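# Nest the third crate onto the two-crate stack

## Task

Place the remaining loose crate onto the existing stack so that all three crates end up nested inside one another.

## Robot and tools

ROBOT. Two arms, left_arm and right_arm, each with seven joints and a two-finger gripper. Joint order in every row and every per-joint list: waist, shoulder, upper arm roll, elbow, forearm roll, wrist pitch, wrist roll. Stated ranges (rad): waist, upper arm roll, forearm roll and wrist roll -6.283 to 6.283; shoulder -2.059 to 2.094; elbow -0.192 to 3.927; wrist pitch -1.693 to 3.142. Actual ends may differ by up to 0.010 rad.

FRAMES. Scene frame: origin at table-top height, halfway between the nominal arm bases, +x out over the table, +z up, left_arm toward +y (arm names do not match image sides). Calibrated bases: left_arm at (+0.051, +0.304, 0) m, quat_wxyz (+1.000, 0, 0, -0.002); right_arm at (0, -0.403, 0) m, quat_wxyz (+1.000, 0, 0, +0.010). Hand positions, orientations, velocities, targets and wrist-camera poses are reported in that arm's own base frame; fixed cameras and the table use the scene frame. Printed hand poses can be wrong by a few cm, worse at long reach. The gripper's fingers point along its +z and close along its y. end_effector_position is the midpoint between the pads when shut, roughly 2 cm short of the fingertips; closing pushes the tips about 10 mm further along +z, mostly while the pads are still more than 40 mm apart.

execute_actions(actions, cameras). actions is a list of actions; each action is a list of up to 15 rows, each row one 1/30 s control step; a short action repeats its final row to fill 15 steps. Every row has exactly 16 numbers in [-1, 1]: left_arm's 7 joint values then its opening, then right_arm's 7 joint values then its opening, always all 16 even if one arm idles. Joint values are offsets, scaled so 1.0 = 2.262 rad, measured from the Joint targets as they were when that action began (not from the prior row), so repeating an offset in a new action moves further. Opening is absolute: +1 fully open, -1 shut. An action pushing any joint more than 0.010 rad beyond its range is rejected for both arms; if the first action fails that check against the latest reported state, or any action is malformed, the whole call is rejected. An empty actions list just reports state. cameras: names to return; omitted, null or ["all"] gives all, [] gives none, an unknown name voids the call. Cameras: cam_low, cam_left_wrist, cam_right_wrist, each 896x504.

move(target, speed, blend, opening_speed, blocking, cameras). target is one 16-number row laid out as above, or a list of up to 15 such rows; every row's joint values are offsets from the current Joint targets (all from the same start, not chained), openings absolute. All joints travel in sync, so grippers follow curves, with no obstacle avoidance. speed: rad/s for the joint with the longest way, 0.01 to 3.14, default 0.5; one value or one per target. blend (rad): corner rounding between listed targets; default 0 stops at each. opening_speed: rate of gripper opening change per second on the -1..+1 scale, at least 0.2. Paths last at least 0.5 s; beyond 10 s they stop short. blocking=false returns after about 0.5 s while motion continues. The result adds a move: line such as done, off_target, moving, held or fault, plus limits=held if steps were withheld. done/off_target say nothing about contact.

wait(seconds 0 to 10): lets time pass holding commands; returns early if a move ends. stop(): brakes a running move (needs distance, more when fast). zoom_image(camera, region [x0,y0,x1,y1] pixels, at most 504x504): enlarges part of the newest image. clear_fault(arm): clears a reported torque fault on left_arm or right_arm. finished_scene(scene): ends the current scene, given its number; irreversible, so call it only when the three crates sit nested and stable without help, and make no other call after it in that reply.

RESULT LINES. Joint positions and Joint velocities: per arm, seven joints then pad gap in m (0.084 open). Joint targets: what your next offsets count from. Velocities of a still arm show "within noise". grip_measured: measured opening on the command scale. Tool commands: current gripper commands; to keep a gripper unchanged, resend that value, since 0 is a real command. "joint sent to its limit" means a joint was clipped at its end. "joint command not followed" means the arm-to-arm clearance check altered targets. Joint torques include arm weight and carry offsets and noise; positive means toward larger angles. Wrist depth: 7x7 grid of median distances in mm (195 to 3000), rows separated by " / ", "-" meaning no reading. Step readings list joint positions at some steps of execute_actions calls.

LIMITS. Joint targets move at most 3.14 rad/s, stay within 0.692 rad of measured angles, and are scaled back if the gripper would jump more than 70 mm.

GRIPPING. Hold by commanding an opening well below grip_measured; further below squeezes harder (about 24 N per pad). Fast closes can press too hard.

AVOID. Dropping or throwing a crate, releasing anything still moving, fast impacts with the table or fixed items, anything leaving the table, arm-to-arm contact or a gripper closing on the other arm's fingers. Contact torque at load limits (waist 44.1, shoulder 44.3, upper arm roll 28.2, elbow 28.2, forearm roll 28.2, wrist pitch 15.2, wrist roll 15.8 N m), or a motor saturated for 1 s, triggers a torque fault needing clear_fault. Sustained loads or straining against unreachable poses heat motors: MOTOR HOT appears at 65 °C, and 80 °C brakes the arm for 30 to 60 s. To stop pressing, command targets back past the measured positions. Loose objects may occasionally be nudged by outside pushes.

Each tool is called after "Request:" as name(argument=value, ...), one argument or row to a line, values as JSON.

## Session

Request:
execute_actions(
  actions=[],
)

Scene clock: 0.00 s.
left_arm: end_effector_position=(+0.2745, -0.4555, +0.1500) grip_measured=+1.00 end_effector_quat_wxyz=(-0.291, -0.575, +0.662, -0.383) | right_arm: end_effector_position=(+0.6346, -0.1583, +0.3601) grip_measured=+1.00 end_effector_quat_wxyz=(-0.481, +0.600, +0.369, +0.522)
Joint positions: left_arm=[-1.487 0.099 0.579 0.744 -2.011 0.589 2.593 0.084] | right_arm=[-0.618 0.991 -0.093 2.32 1.554 1.973 -1.634 0.084]
Joint velocities: within noise
Joint torques (N m): no reading
Motor temperatures (°C): left_arm=[29 28 28 33 37 30 35] | right_arm=[27 35 31 33 29 34 34]
Wrist depth (mm): cam_left_wrist=[2117 2737 2753 1805 1850 1866 2632 / 2062 2842 2851 1933 1976 1974 2224 / 1975 2559 2457 2033 566 529 500 / 1757 579 548 514 483 457 432 / 518 493 465 440 417 397 378 / 447 424 404 384 367 352 336 / 391 375 358 342 327 317 305] | cam_right_wrist=[2240 2327 2409 2487 1880 1212 1049 / 2227 2303 2412 2523 1948 1420 1108 / 2201 2289 2406 2513 2059 1473 1147 / 2169 2284 2394 2517 2185 1512 1180 / 2185 2265 2349 2473 2285 1577 1211 / 2192 2271 2337 2452 2424 1643 1234 / 644 2264 2351 2460 2534 1690 1273]
Joint targets: left_arm=[-1.487 0.099 0.579 0.744 -2.011 0.589 2.593] | right_arm=[-0.618 0.991 -0.093 2.320 1.554 1.973 -1.634]
Tool commands: left_gripper/opening=+1.0 right_gripper/opening=+1.0

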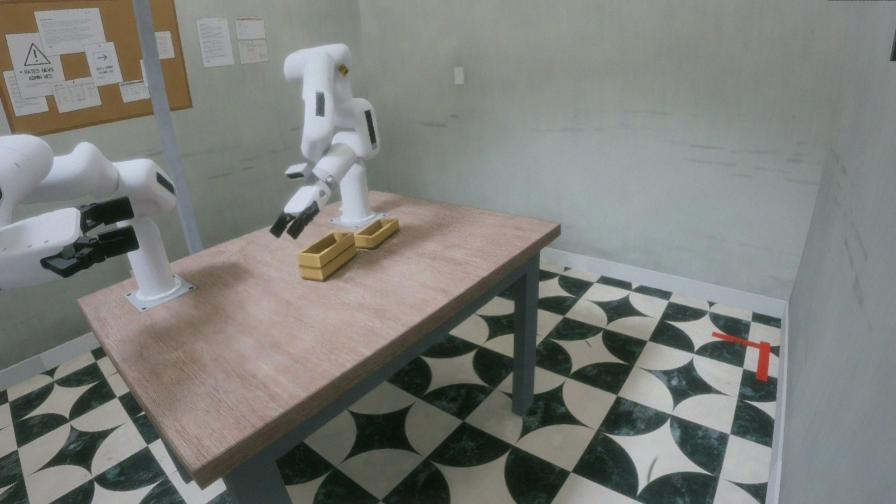

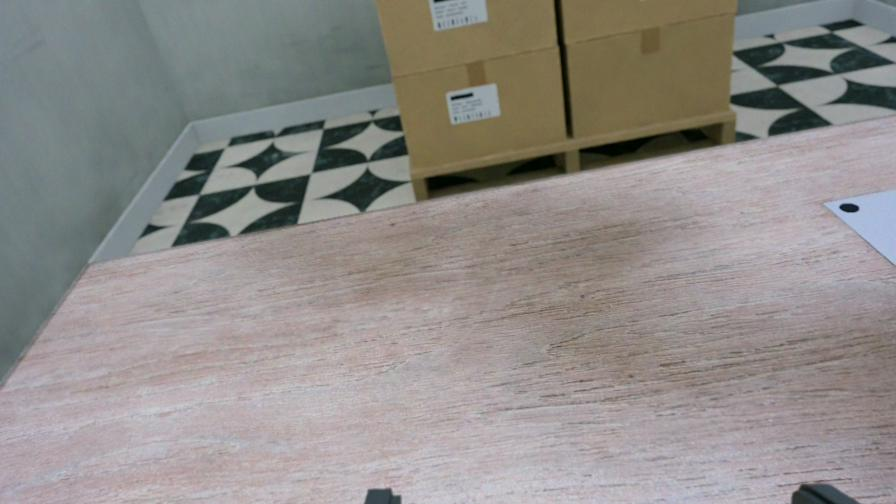

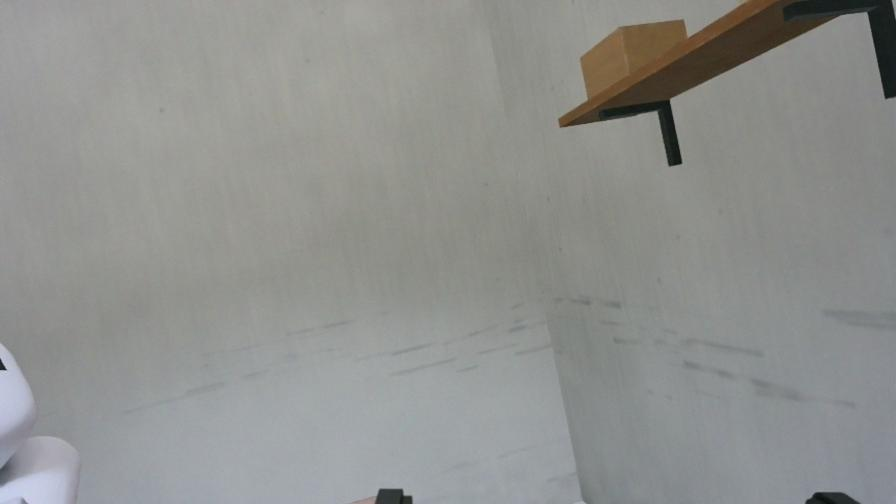

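Request:
zoom_image(
  camera="cam_low",
  region=[240, 130, 440, 300],
)

Scaled by 2.520 from the camera's 896x504 image, which has a finer 1280x720 frame.

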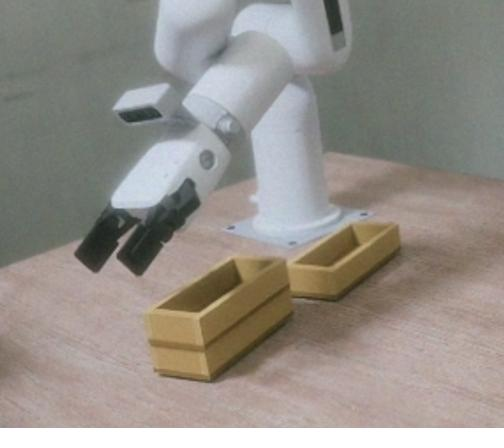

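Request:
move(
  target=[0.3921,-0.3767,-0.256,0.065,0.889,0.4664,-0.9695,1,0,0,0,0,0,0,0,1],
  speed=0.9,
)

Scene clock: 10.70 s.
left_arm: end_effector_position=(+0.2061, -0.1411, +0.3675) grip_measured=+1.00 end_effector_quat_wxyz=(+0.000, +0.878, -0.479, +0.000) | right_arm: end_effector_position=(+0.6346, -0.1583, +0.3601) grip_measured=+1.00 end_effector_quat_wxyz=(-0.481, +0.600, +0.369, +0.522)
Joint positions: left_arm=[-0.6 -0.753 0 0.891 -0.001 1.644 0.4 0.084] | right_arm=[-0.618 0.991 -0.093 2.32 1.554 1.973 -1.634 0.084]
Joint velocities: within noise
Joint torques (N m): left_arm=[8.87 -11.37 -1.18 23.31 1.08 -0.31 -1.6] | right_arm=[0.38 -29.71 0.66 20.35 2.62 0.51 0.05]
Motor temperatures (°C): left_arm=[29 28 28 35 37 30 35] | right_arm=[27 37 31 35 29 34 34]
Wrist depth (mm): cam_left_wrist=[492 492 494 495 450 496 497 / 492 492 494 495 450 497 497 / 493 494 494 495 450 497 498 / 493 493 496 496 497 498 498 / 494 494 496 484 497 497 499 / 492 494 496 485 496 498 499 / 495 494 495 486 497 498 500] | cam_right_wrist=[2212 2314 2472 2509 1901 1219 1055 / 2224 2301 2435 2545 1954 1410 1117 / 2205 2301 2373 2494 2094 1490 1143 / 2196 2268 2397 2513 2183 1524 1175 / 2179 2282 2346 2471 2312 1595 1210 / 2166 2251 2350 2499 2400 1637 1235 / 2144 2236 2364 2457 2517 1708 1271]
Joint targets: left_arm=[-0.600 -0.753 0.000 0.891 -0.001 1.644 0.400] | right_arm=[-0.618 0.991 -0.093 2.320 1.554 1.973 -1.634]
move: done

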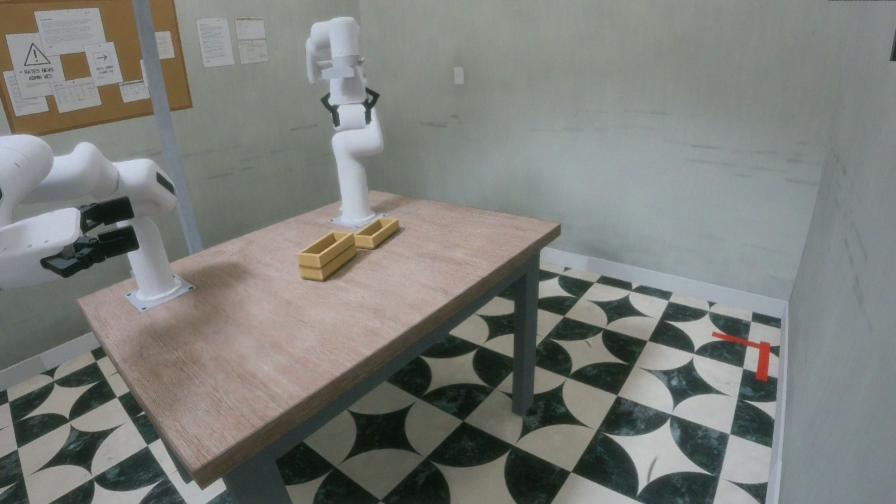

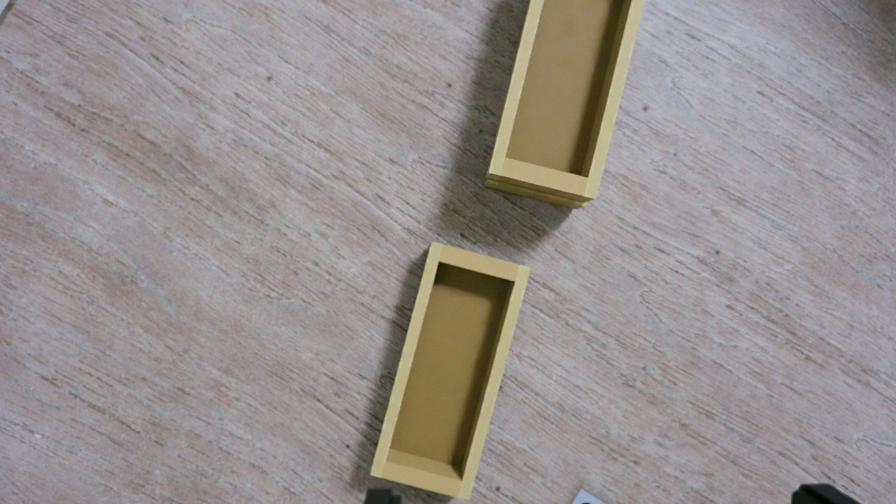

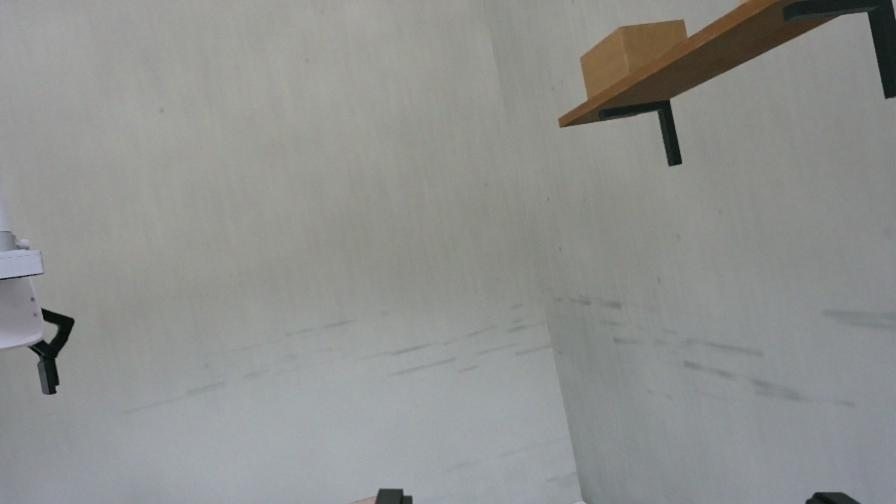

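Request:
move(
  target=[0,0,0,0,0,0,0.1415,1,0,0,0,0,0,0,0,1],
  cameras=["cam_left_wrist"],
)

Request:
zoom_image(
  camera="cam_left_wrist",
  region=[300, 0, 700, 504],
)

Scene clock: 16.03 s.
left_arm: end_effector_position=(+0.2061, -0.1410, +0.3675) grip_measured=+1.00 end_effector_quat_wxyz=(+0.000, +0.790, -0.613, +0.000) | right_arm: end_effector_position=(+0.6346, -0.1583, +0.3601) grip_measured=+1.00 end_effector_quat_wxyz=(-0.481, +0.600, +0.369, +0.522)
Joint positions: left_arm=[-0.6 -0.753 0 0.891 -0.001 1.644 0.72 0.084] | right_arm=[-0.618 0.991 -0.093 2.32 1.554 1.973 -1.634 0.084]
Joint velocities: within noise
Joint torques (N m): left_arm=[8.1 -9.68 -0.86 22.3 0.9 -0.88 1.82] | right_arm=[0.42 -29.57 0.65 20.32 2.68 0.43 0.02]
Motor temperatures (°C): left_arm=[29 28 28 36 37 30 35] | right_arm=[27 38 31 36 29 34 34]
Wrist depth (mm): cam_left_wrist=[492 492 494 449 496 497 497 / 493 492 495 450 497 497 498 / 492 493 493 495 496 498 498 / 492 494 494 496 497 497 498 / 493 494 495 485 498 498 499 / 493 495 495 486 497 499 499 / 494 495 495 485 496 497 499] | cam_right_wrist=[2219 2338 2430 2498 1869 1220 1054 / 2202 2315 2424 2519 1944 1405 1116 / 2195 2272 2409 2530 2105 1478 1153 / 2193 2267 2357 2513 2184 1522 1176 / 2155 2274 2370 2478 2287 1595 1209 / 2172 2262 2352 2480 2415 1619 1241 / 2163 2252 2341 2470 2534 1701 1267]
Joint targets: left_arm=[-0.600 -0.753 0.000 0.891 -0.001 1.644 0.720] | right_arm=[-0.618 0.991 -0.093 2.320 1.554 1.973 -1.634]
move: done
Images, in order (width x height): cam_left_wrist 896x504.

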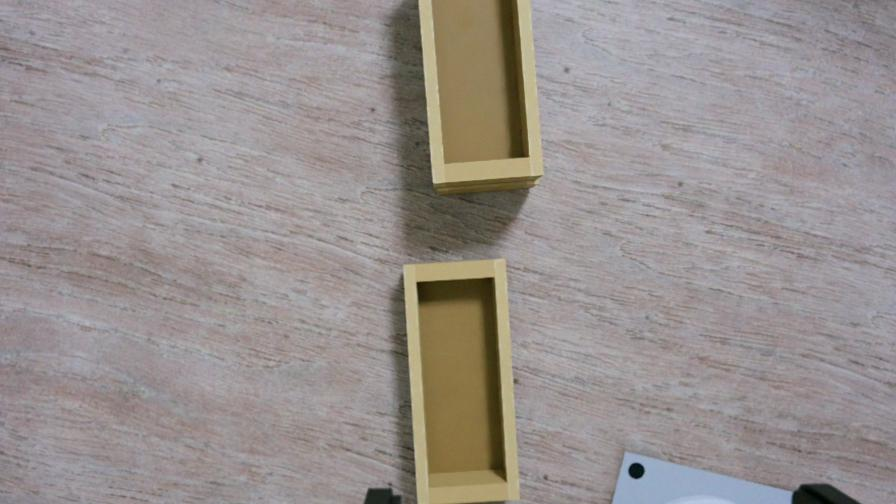

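Scaled by 1.000.

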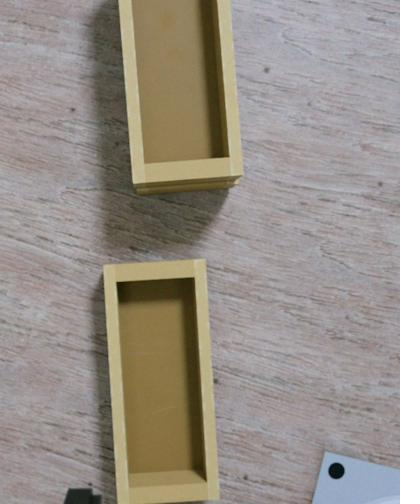

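Request:
move(
  target=[-0.0958,0.1610,0,0.0852,0.0004,-0.0758,-0.1254,1,0,0,0,0,0,0,0,1],
  cameras=["cam_left_wrist"],
)

Request:
zoom_image(
  camera="cam_left_wrist",
  region=[250, 0, 650, 504],
)

Scene clock: 21.50 s.
left_arm: end_effector_position=(+0.2479, -0.2635, +0.3501) grip_measured=+1.00 end_effector_quat_wxyz=(+0.000, +0.810, -0.586, +0.000) | right_arm: end_effector_position=(+0.6346, -0.1583, +0.3601) grip_measured=+1.00 end_effector_quat_wxyz=(-0.481, +0.600, +0.369, +0.522)
Joint positions: left_arm=[-0.816 -0.389 0 1.084 0 1.473 0.436 0.084] | right_arm=[-0.618 0.991 -0.093 2.32 1.554 1.973 -1.634 0.084]
Joint velocities: within noise
Joint torques (N m): left_arm=[-9.73 -6.87 -0.11 24.27 1.13 -5.06 -1.54] | right_arm=[0.52 -29.74 0.69 20.37 2.72 0.42 -0.02]
Motor temperatures (°C): left_arm=[29 28 28 37 37 30 35] | right_arm=[27 38 31 36 29 34 34]
Wrist depth (mm): cam_left_wrist=[474 476 476 478 478 478 479 / 475 476 478 477 478 479 479 / 475 477 477 432 478 479 480 / 476 477 477 478 479 479 481 / 476 477 478 477 479 481 480 / 477 476 478 479 479 481 481 / 477 477 479 468 480 480 481] | cam_right_wrist=[2225 2353 2453 2500 1882 1212 1053 / 2217 2287 2413 2548 1966 1406 1118 / 2208 2292 2411 2507 2080 1481 1144 / 2238 2273 2411 2454 2178 1524 1169 / 2162 2244 2365 2530 2297 1588 1204 / 2206 2271 2371 2450 2415 1641 1239 / 2144 2255 2316 2431 2516 1719 1265]
Joint targets: left_arm=[-0.816 -0.389 0.000 1.084 0.000 1.473 0.436] | right_arm=[-0.618 0.991 -0.093 2.320 1.554 1.973 -1.634]
move: done
Images, in order (width x height): cam_left_wrist 896x504.

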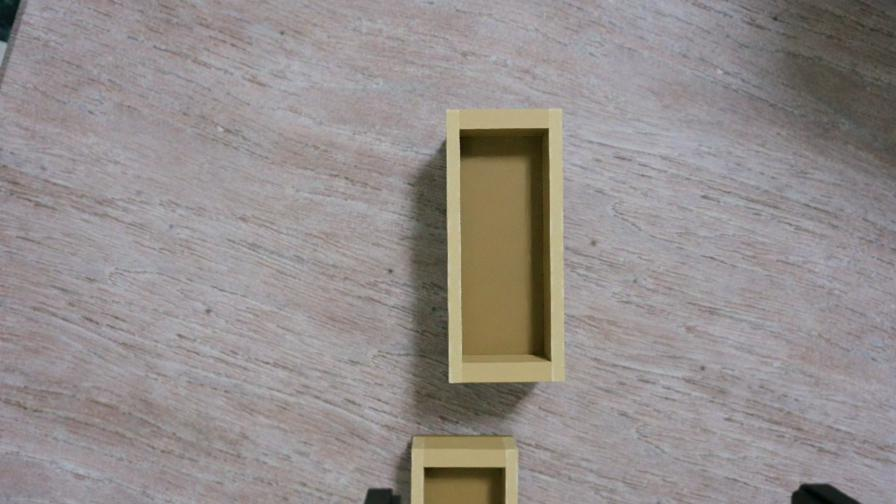

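Scaled by 1.000.

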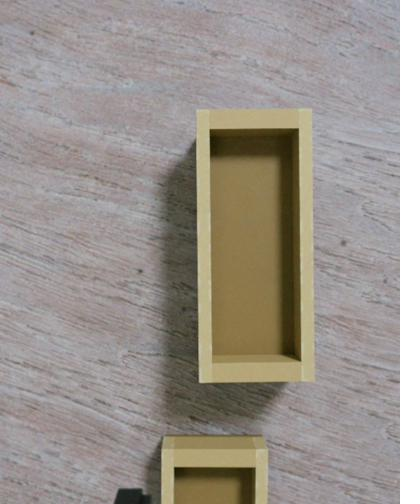

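Request:
move(
  target=[0.2697,-0.2504,0,-0.1981,0,0.0522,0.2776,1,0,0,0,0,0,0,0,1],
  cameras=["cam_left_wrist"],
)

Request:
zoom_image(
  camera="cam_left_wrist",
  region=[400, 60, 620, 220],
)

Request:
zoom_image(
  camera="cam_left_wrist",
  region=[400, 300, 620, 460],
)

Scene clock: 27.20 s.
left_arm: end_effector_position=(+0.2036, -0.0425, +0.3119) grip_measured=+1.00 end_effector_quat_wxyz=(+0.000, +0.805, -0.593, +0.000) | right_arm: end_effector_position=(+0.6346, -0.1583, +0.3601) grip_measured=+1.00 end_effector_quat_wxyz=(-0.481, +0.600, +0.369, +0.522)
Joint positions: left_arm=[-0.207 -0.955 0 0.636 0 1.591 1.064 0.084] | right_arm=[-0.618 0.991 -0.093 2.32 1.554 1.973 -1.634 0.084]
Joint velocities: within noise
Joint torques (N m): left_arm=[8.82 -7.27 1.52 16.85 0.62 -0.36 1.84] | right_arm=[0.39 -29.77 0.69 20.48 2.76 0.45 0.04]
Motor temperatures (°C): left_arm=[29 28 28 37 37 31 35] | right_arm=[27 38 31 37 29 34 34]
Wrist depth (mm): cam_left_wrist=[438 439 440 440 440 441 442 / 438 439 440 441 442 442 442 / 438 438 440 430 441 442 443 / 438 441 440 430 442 441 442 / 439 439 440 430 440 442 443 / 438 439 441 440 442 441 443 / 439 439 440 440 442 433 382] | cam_right_wrist=[2221 2305 2416 2531 1897 1223 1059 / 2215 2299 2412 2523 1982 1407 1117 / 2231 2313 2397 2503 2104 1496 1141 / 2187 2281 2371 2500 2165 1526 1171 / 844 2271 2370 2489 2319 1579 1210 / 2135 2267 2371 2445 2396 1639 1238 / 2147 2263 2343 2446 2516 1705 1271]
Joint targets: left_arm=[-0.206 -0.955 0.000 0.636 0.000 1.591 1.064] | right_arm=[-0.618 0.991 -0.093 2.320 1.554 1.973 -1.634]
move: done
Images, in order (width x height): cam_left_wrist 896x504.

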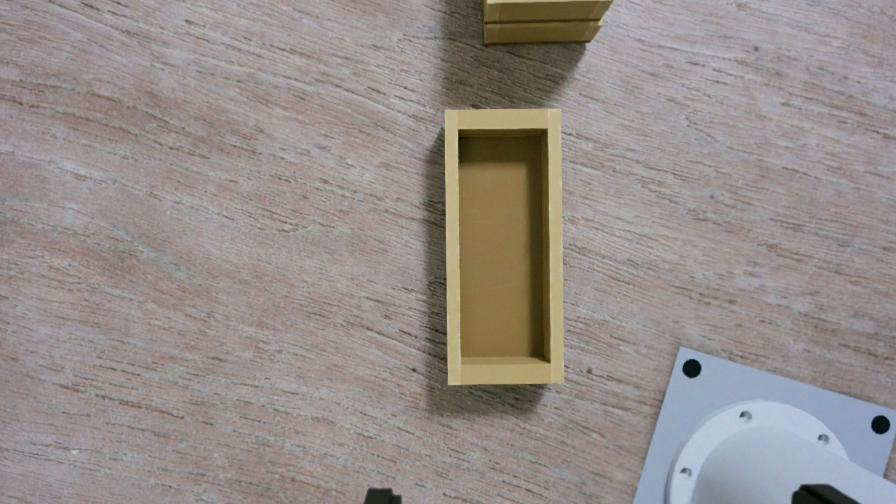

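Scaled by 2.291 from the camera's 896x504 image, which has a finer 1280x720 frame.

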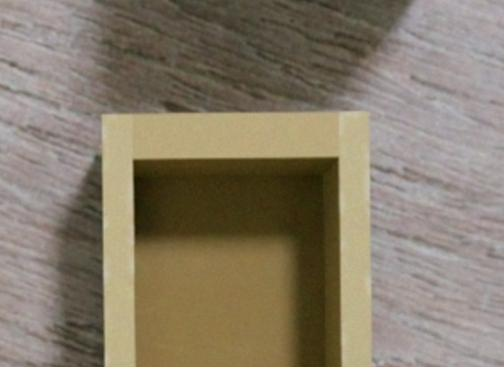

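Scaled by 2.291 from the camera's 896x504 image, which has a finer 1280x720 frame.

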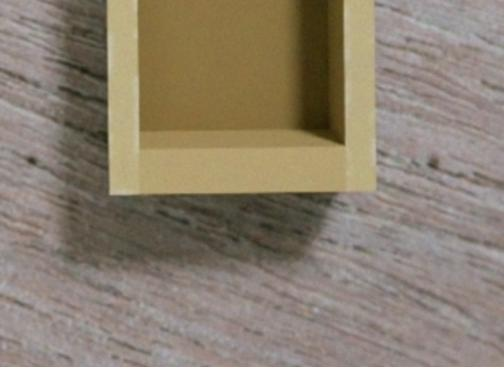

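Request:
move(
  target=[-0.1110,0.1149,0,-0.1932,0,-0.3081,-0.1154,1,0,0,0,0,0,0,0,1],
  cameras=["cam_left_wrist","cam_low"],
)

Request:
zoom_image(
  camera="cam_low",
  region=[280, 130, 440, 290],
)

Scene clock: 32.57 s.
left_arm: end_effector_position=(+0.2191, -0.1077, +0.1201) grip_measured=+1.00 end_effector_quat_wxyz=(+0.000, +0.808, -0.589, +0.000) | right_arm: end_effector_position=(+0.6346, -0.1583, +0.3601) grip_measured=+1.00 end_effector_quat_wxyz=(-0.481, +0.600, +0.369, +0.522)
Joint positions: left_arm=[-0.457 -0.696 0 0.199 0 0.894 0.803 0.084] | right_arm=[-0.618 0.991 -0.093 2.32 1.554 1.973 -1.634 0.084]
Joint velocities: within noise
Joint torques (N m): left_arm=[-9.84 3.09 -0.58 16.17 0.05 -5.17 -1.55] | right_arm=[0.48 -29.75 0.71 20.46 2.9 0.41 0.01]
Motor temperatures (°C): left_arm=[29 28 28 37 37 31 35] | right_arm=[27 39 31 37 29 34 34]
Wrist depth (mm): cam_left_wrist=[248 248 249 249 228 231 250 / 248 248 248 249 249 250 250 / 248 248 249 249 249 250 251 / 248 249 249 239 239 250 251 / 249 249 249 239 239 251 251 / 248 249 249 239 239 250 251 / 249 249 249 239 239 251 251] | cam_right_wrist=[2226 2302 2437 2553 1883 1222 1057 / 2240 2332 2420 2521 1949 1421 1123 / 2184 2303 2410 2523 2080 1473 1149 / 2191 2298 2375 2488 2179 1537 1180 / 2170 2297 2367 2477 2298 1597 1211 / 2162 2250 2327 2472 2404 1644 1239 / 747 2246 2339 2443 2533 1702 1267]
Joint targets: left_arm=[-0.457 -0.695 0.000 0.199 0.000 0.894 0.803] | right_arm=[-0.618 0.991 -0.093 2.320 1.554 1.973 -1.634]
move: done
Images, in order (width x height): cam_low 896x504, cam_left_wrist 896x504.

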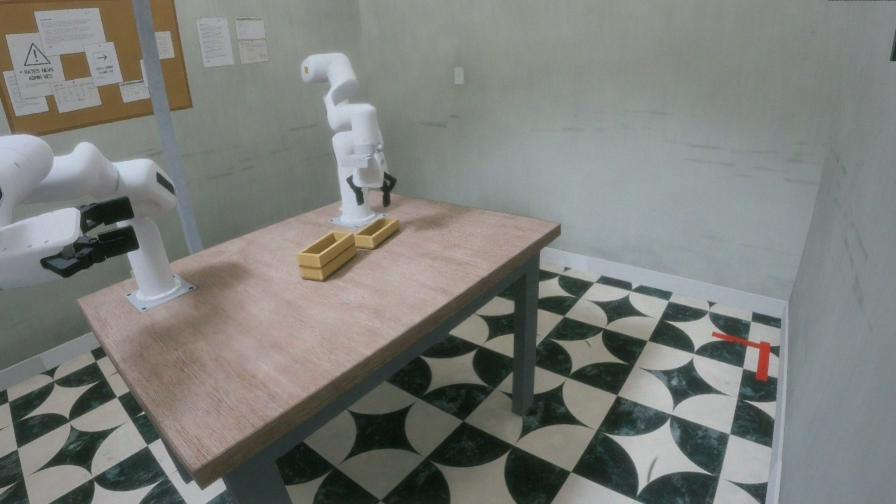

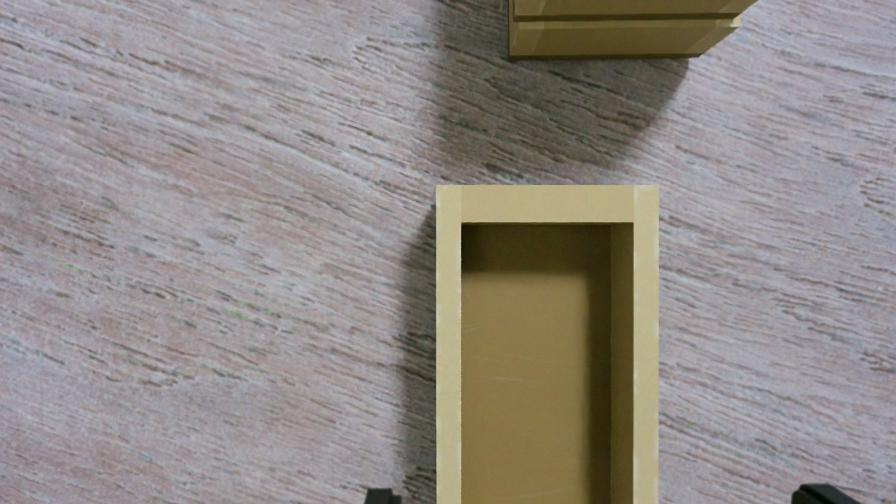

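Scaled by 3.150 from the camera's 896x504 image, which has a finer 1280x720 frame.

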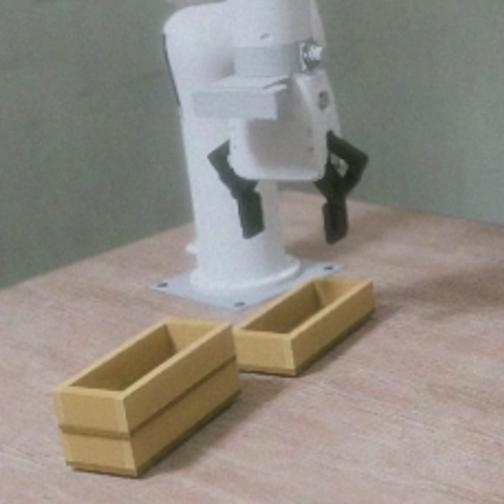

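Request:
move(
  target=[0,0.0650,0,-0.0287,0,-0.0935,0,1,0,0,0,0,0,0,0,1],
  cameras=["cam_left_wrist"],
)

Scene clock: 35.10 s.
left_arm: end_effector_position=(+0.2189, -0.1077, +0.0759) grip_measured=+1.00 end_effector_quat_wxyz=(+0.000, +0.808, -0.589, +0.000) | right_arm: end_effector_position=(+0.6346, -0.1583, +0.3601) grip_measured=+1.00 end_effector_quat_wxyz=(-0.481, +0.600, +0.369, +0.522)
Joint positions: left_arm=[-0.457 -0.549 0 0.134 0 0.683 0.803 0.084] | right_arm=[-0.618 0.991 -0.093 2.32 1.554 1.973 -1.634 0.084]
Joint velocities: within noise
Joint torques (N m): left_arm=[-9.46 1.32 -0.72 14.15 -0.23 -5.09 -1.57] | right_arm=[0.29 -29.81 0.71 20.57 2.94 0.47 0.04]
Motor temperatures (°C): left_arm=[29 28 28 37 37 31 35] | right_arm=[27 39 31 37 29 34 34]
Wrist depth (mm): cam_left_wrist=[204 204 205 205 205 206 206 / 204 205 205 205 205 206 206 / 204 205 205 205 205 206 206 / 205 205 205 - - 206 207 / 205 205 205 - - 206 206 / 205 205 205 - 195 206 207 / 205 205 206 - - 207 207] | cam_right_wrist=[2211 2315 2411 2521 1899 1220 1054 / 2204 2316 2405 2508 1990 1408 1115 / 2191 2295 2402 2515 2113 1488 1138 / 2205 2302 2395 2475 2187 1520 1175 / 2207 2299 2370 2491 2323 1585 1209 / 2168 2259 2351 2462 2407 1642 1240 / 745 2274 2337 2455 2496 1705 1267]
Joint targets: left_arm=[-0.457 -0.548 0.000 0.134 0.000 0.683 0.803] | right_arm=[-0.618 0.991 -0.093 2.320 1.554 1.973 -1.634]
move: done
Images, in order (width x height): cam_left_wrist 896x504.

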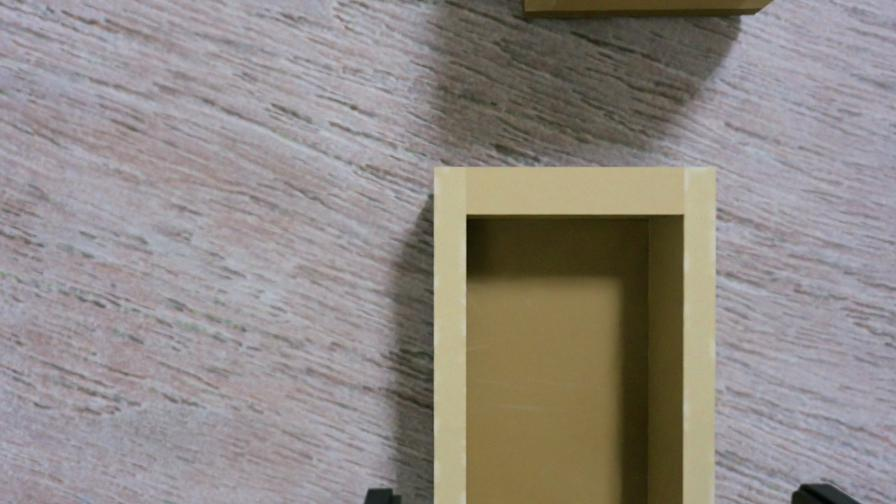

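Request:
move(
  target=[0,0.0937,0,-0.0146,0,-0.1087,0,1,0,0,0,0,0,0,0,1],
  speed=0.2,
  cameras=["cam_left_wrist"],
)

Request:
move(
  target=[0,0,0,0,0,0,0,0.2,0,0,0,0,0,0,0,1],
  opening_speed=0.4,
  cameras=["cam_left_wrist"],
)

Scene clock: 38.20 s.
left_arm: end_effector_position=(+0.2190, -0.1078, +0.0320) grip_measured=+1.00 end_effector_quat_wxyz=(+0.000, +0.808, -0.589, +0.000) | right_arm: end_effector_position=(+0.6346, -0.1583, +0.3601) grip_measured=+1.00 end_effector_quat_wxyz=(-0.481, +0.600, +0.369, +0.522)
Joint positions: left_arm=[-0.457 -0.337 0 0.101 0 0.437 0.803 0.084] | right_arm=[-0.618 0.991 -0.093 2.32 1.554 1.973 -1.634 0.084]
Joint velocities: within noise
Joint torques (N m): left_arm=[-8.85 -2.08 -0.43 10.86 -0.37 -5.16 -1.42] | right_arm=[0.31 -29.88 0.73 20.54 3.01 0.46 0.02]
Motor temperatures (°C): left_arm=[29 28 28 37 37 31 35] | right_arm=[27 39 31 37 29 34 34]
Wrist depth (mm): cam_left_wrist=[- - - - - - - / - - - - - - - / - - - - - - - / - - - - - - - / - - - - - - - / - - - - - - - / - - - - - - -] | cam_right_wrist=[2224 2312 2401 2523 1895 1223 1054 / 2200 2284 2379 2539 1946 1418 1112 / 2193 2315 2396 2482 2093 1480 1152 / 2195 2275 2398 2506 2181 1512 1168 / 2170 2290 2385 2488 2325 1572 1211 / 2164 2265 2370 2481 2420 1623 1240 / 765 2233 2346 2451 2499 1691 1275]
Joint targets: left_arm=[-0.457 -0.337 0.000 0.101 0.000 0.437 0.803] | right_arm=[-0.618 0.991 -0.093 2.320 1.554 1.973 -1.634]
move: done
Images, in order (width x height): cam_left_wrist 896x504.

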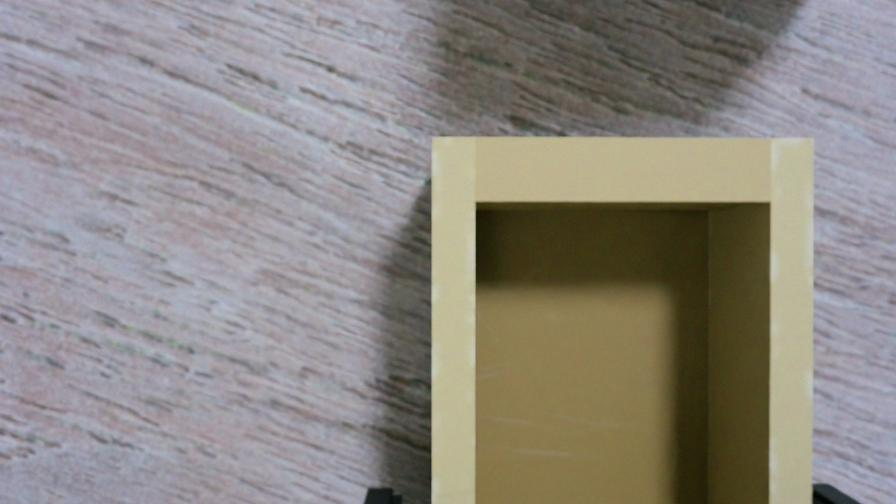

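Scene clock: 40.40 s.
left_arm: end_effector_position=(+0.2190, -0.1078, +0.0320) grip_measured=+0.68 end_effector_quat_wxyz=(+0.000, +0.808, -0.589, +0.000) | right_arm: end_effector_position=(+0.6346, -0.1583, +0.3601) grip_measured=+1.00 end_effector_quat_wxyz=(-0.481, +0.600, +0.369, +0.522)
Joint positions: left_arm=[-0.457 -0.337 0 0.101 0 0.437 0.803 0.072] | right_arm=[-0.618 0.991 -0.093 2.32 1.554 1.973 -1.634 0.084]
Joint velocities: within noise
Joint torques (N m): left_arm=[-8.6 -2.44 -0.07 11.88 -0.18 -4.3 -1.31] | right_arm=[0.28 -29.69 0.66 20.67 2.92 0.41 0.02]
Motor temperatures (°C): left_arm=[29 28 28 36 37 31 35] | right_arm=[27 39 31 37 29 34 34]
Wrist depth (mm): cam_left_wrist=[- - - - - - - / - - - - - - - / - - - - - - - / - - - - - - - / - - - - - - - / - - - - - - - / - - - - - - -] | cam_right_wrist=[2245 2307 2433 2487 1876 1210 1055 / 2208 2330 2394 2509 1969 1413 1112 / 2205 2305 2388 2501 2100 1486 1150 / 2212 2267 2398 2504 2175 1534 1178 / 2183 2274 2366 2464 2309 1575 1213 / 2178 2240 2365 2509 2407 1642 1235 / 765 2254 2350 2459 2516 1711 1267]
Joint targets: left_arm=[-0.457 -0.337 0.000 0.101 0.000 0.437 0.803] | right_arm=[-0.618 0.991 -0.093 2.320 1.554 1.973 -1.634]
move: done
Images, in order (width x height): cam_left_wrist 896x504.

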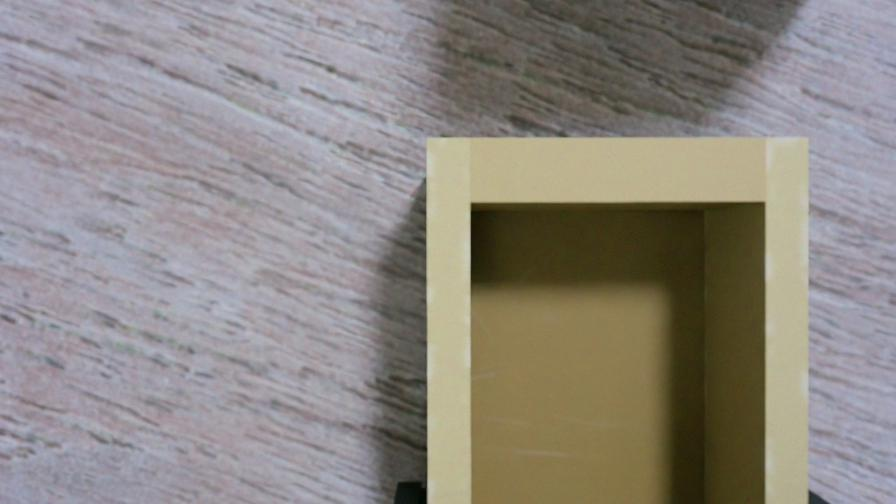

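Request:
move(
  target=[
    [0,-0.0935,0,0.0146,0,0.1085,0,-0.4,0,0,0,0,0,0,0,1],
    [0,-0.1874,0,0.0691,0,0.2569,0,-0.4,0,0,0,0,0,0,0,1],
  ],
  speed=0.4,
  blend=0.03,
  cameras=["cam_left_wrist","cam_low"],
)

Scene clock: 45.33 s.
left_arm: end_effector_position=(+0.2190, -0.1077, +0.1498) grip_measured=+0.67 end_effector_quat_wxyz=(+0.000, +0.808, -0.589, +0.000) | right_arm: end_effector_position=(+0.6346, -0.1583, +0.3601) grip_measured=+1.00 end_effector_quat_wxyz=(-0.481, +0.600, +0.369, +0.522)
Joint positions: left_arm=[-0.457 -0.76 0 0.257 0 1.018 0.803 0.072] | right_arm=[-0.618 0.991 -0.093 2.32 1.554 1.973 -1.634 0.084]
Joint velocities: within noise
Joint torques (N m): left_arm=[-7.63 -11.68 0.46 24.37 -0.32 -0.37 -1.23] | right_arm=[0.39 -29.62 0.72 20.64 3.14 0.41 -0.03]
Motor temperatures (°C): left_arm=[29 28 28 37 37 31 35] | right_arm=[27 39 31 37 29 34 34]
Wrist depth (mm): cam_left_wrist=[277 277 278 278 234 279 280 / 277 278 278 278 279 279 280 / 277 278 - - - - 280 / 277 278 - - - - 281 / 278 278 - - - - 280 / 278 278 - - - - 281 / 278 278 - - - - 281] | cam_right_wrist=[2214 2347 2448 2514 1892 1220 1050 / 2200 2327 2422 2502 1966 1418 1114 / 2202 2282 2402 2491 2095 1483 1150 / 2188 2266 2381 2490 2180 1530 1178 / 2197 2278 2374 2529 2284 1580 1218 / 781 2245 2367 2486 2393 1632 1234 / 751 2237 2337 2436 2528 1720 1270]
Joint targets: left_arm=[-0.457 -0.760 0.000 0.257 0.000 1.018 0.803] | right_arm=[-0.618 0.991 -0.093 2.320 1.554 1.973 -1.634]
move: done
Images, in order (width x height): cam_low 896x504, cam_left_wrist 896x504.

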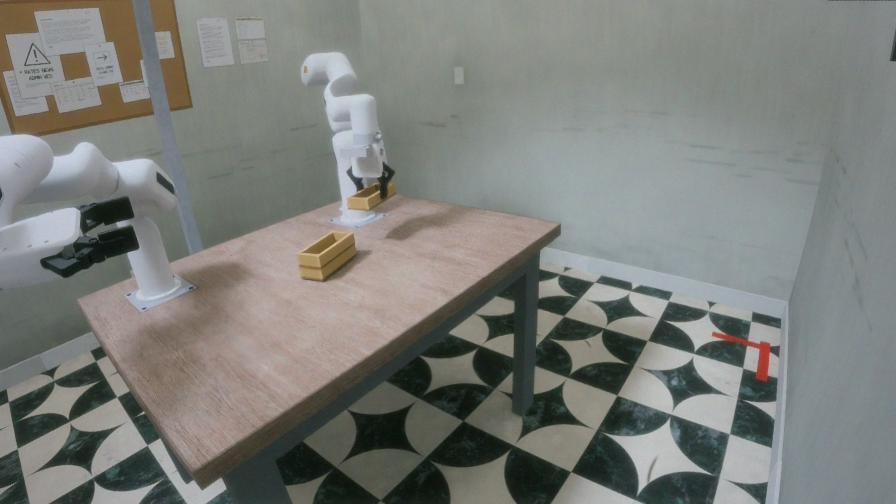

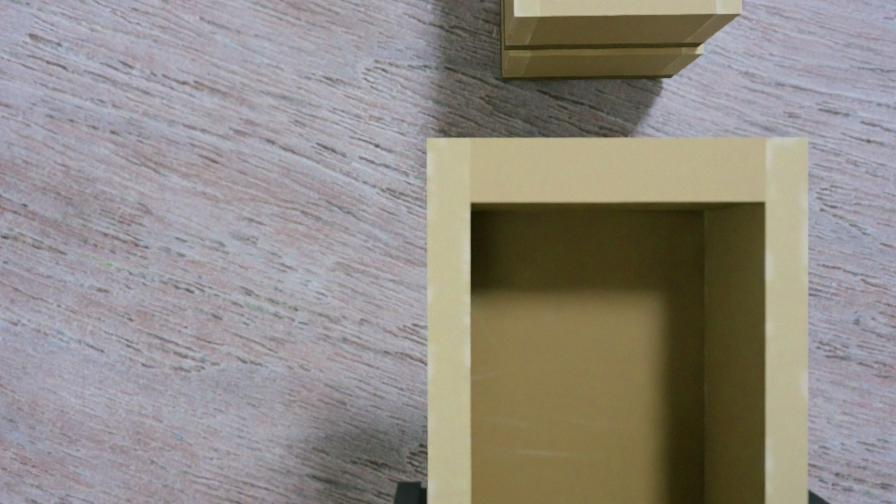

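Request:
move(
  target=[-0.1947,0.3082,0,0.2437,0,-0.0649,-0.2013,-0.4,0,0,0,0,0,0,0,1],
  speed=0.5,
  cameras=["cam_left_wrist","cam_low"],
)

Request:
zoom_image(
  camera="cam_low",
  region=[260, 150, 420, 310],
)

Scene clock: 48.37 s.
left_arm: end_effector_position=(+0.2631, -0.3298, +0.1501) grip_measured=+0.67 end_effector_quat_wxyz=(+0.000, +0.812, -0.583, +0.000) | right_arm: end_effector_position=(+0.6346, -0.1583, +0.3601) grip_measured=+1.00 end_effector_quat_wxyz=(-0.481, +0.600, +0.369, +0.522)
Joint positions: left_arm=[-0.898 -0.063 0 0.808 0 0.871 0.348 0.072] | right_arm=[-0.618 0.991 -0.093 2.32 1.554 1.973 -1.634 0.084]
Joint velocities: within noise
Joint torques (N m): left_arm=[-9.99 -15.33 0.38 23.43 -0.3 -5.15 -1.4] | right_arm=[0.29 -29.84 0.59 20.66 3.13 0.47 -0.01]
Motor temperatures (°C): left_arm=[29 28 28 37 37 31 35] | right_arm=[27 39 31 38 29 34 34]
Wrist depth (mm): cam_left_wrist=[277 278 278 278 279 279 280 / 277 278 278 279 279 279 280 / 277 278 - - - - 280 / 278 278 - - - - 280 / 278 278 - - - - 280 / 278 278 - - - - 281 / 278 279 - - - - 281] | cam_right_wrist=[2226 2310 2435 2527 1872 1223 1052 / 2212 2321 2418 2525 1987 1420 1121 / 2209 2300 2363 2496 2082 1482 1147 / 2191 2305 2364 2470 2174 1525 1175 / 2167 2270 2392 2497 2300 1581 1212 / 2169 2261 2336 2448 2391 1635 1239 / 2150 2246 2330 2454 2551 1719 1274]
Joint targets: left_arm=[-0.898 -0.063 0.000 0.808 0.000 0.871 0.348] | right_arm=[-0.618 0.991 -0.093 2.320 1.554 1.973 -1.634]
move: done
Images, in order (width x height): cam_low 896x504, cam_left_wrist 896x504.

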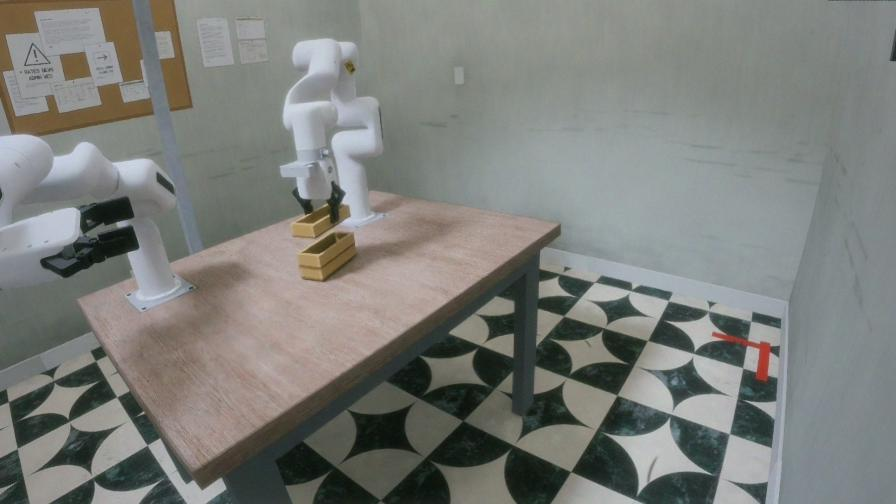

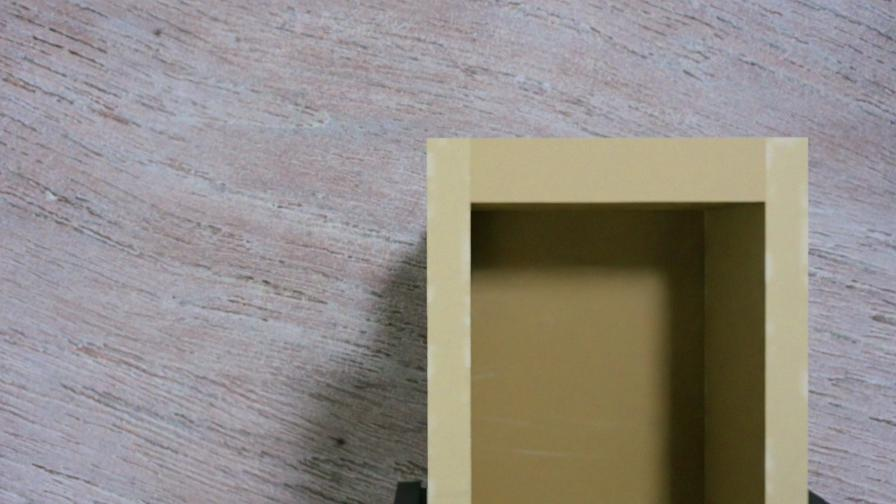

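Scaled by 3.150 from the camera's 896x504 image, which has a finer 1280x720 frame.

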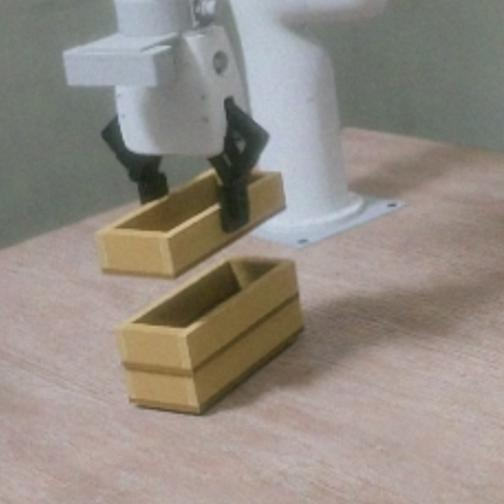

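Request:
move(
  target=[0,0.0196,0,-0.0139,0,-0.0335,0,-0.4,0,0,0,0,0,0,0,1],
  speed=0.2,
  cameras=["cam_left_wrist","cam_low"],
)

Request:
zoom_image(
  camera="cam_low",
  region=[270, 180, 390, 300],
)

Scene clock: 50.47 s.
left_arm: end_effector_position=(+0.2631, -0.3299, +0.1252) grip_measured=+0.67 end_effector_quat_wxyz=(+0.000, +0.812, -0.583, +0.000) | right_arm: end_effector_position=(+0.6346, -0.1583, +0.3601) grip_measured=+1.00 end_effector_quat_wxyz=(-0.481, +0.600, +0.369, +0.522)
Joint positions: left_arm=[-0.898 -0.019 0 0.777 0 0.795 0.348 0.072] | right_arm=[-0.618 0.991 -0.093 2.32 1.554 1.973 -1.634 0.084]
Joint velocities: within noise
Joint torques (N m): left_arm=[-9.61 -16 0.36 15.72 -0.05 -5.21 -1.52] | right_arm=[0.21 -29.8 0.69 20.79 3.27 0.45 0.03]
Motor temperatures (°C): left_arm=[29 28 28 37 37 31 35] | right_arm=[27 39 31 38 29 34 34]
Wrist depth (mm): cam_left_wrist=[253 253 253 254 254 254 255 / 253 253 254 254 254 255 255 / 253 253 - - - - 255 / 253 254 - - - - 255 / 253 254 - - - - 255 / 253 254 - - - - 256 / 254 254 - - - - 256] | cam_right_wrist=[2258 2324 2429 2524 1891 1226 1058 / 2202 2315 2410 2536 1959 1412 1117 / 2196 2273 2413 2502 2099 1480 1147 / 2189 2300 2368 2496 2191 1529 1176 / 2185 2262 2376 2470 2268 1590 1215 / 2182 2259 2346 2467 2391 1635 1250 / 2139 2253 2351 2467 2513 1713 1268]
Joint targets: left_arm=[-0.898 -0.019 0.000 0.777 0.000 0.795 0.348] | right_arm=[-0.618 0.991 -0.093 2.320 1.554 1.973 -1.634]
move: done
Images, in order (width x height): cam_low 896x504, cam_left_wrist 896x504.

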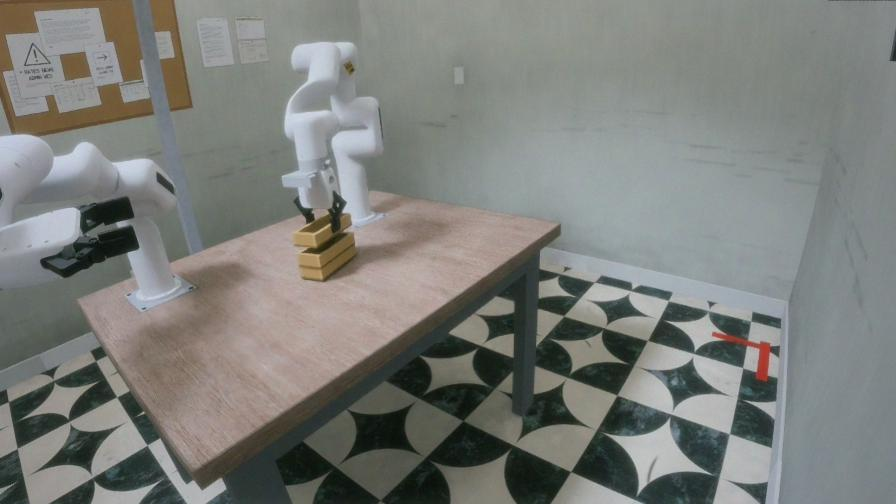

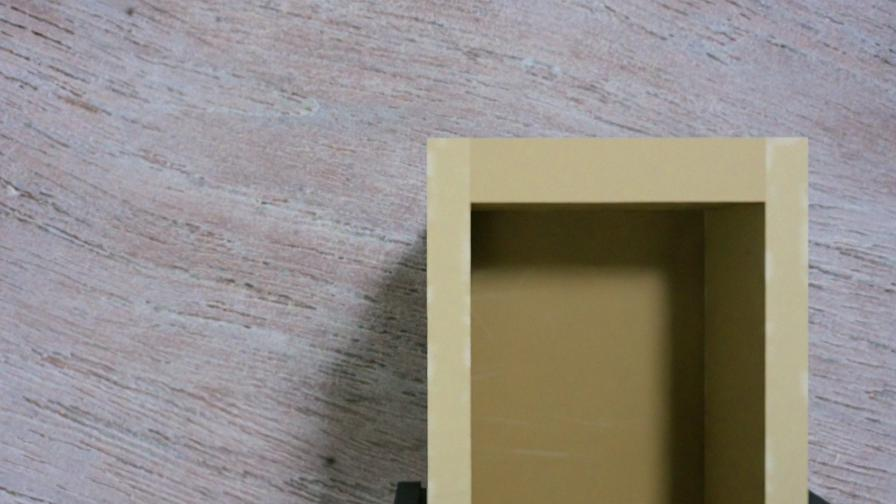

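Scaled by 4.200 from the camera's 896x504 image, which has a finer 1280x720 frame.

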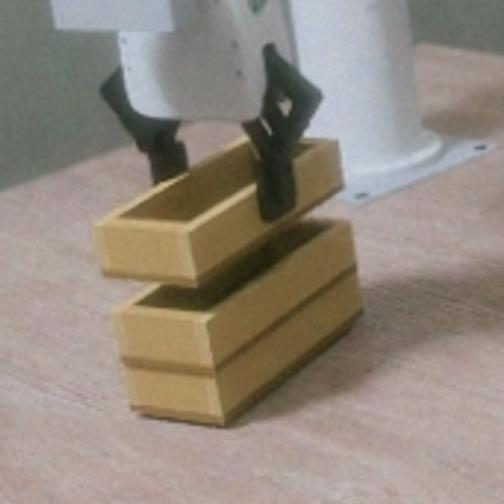

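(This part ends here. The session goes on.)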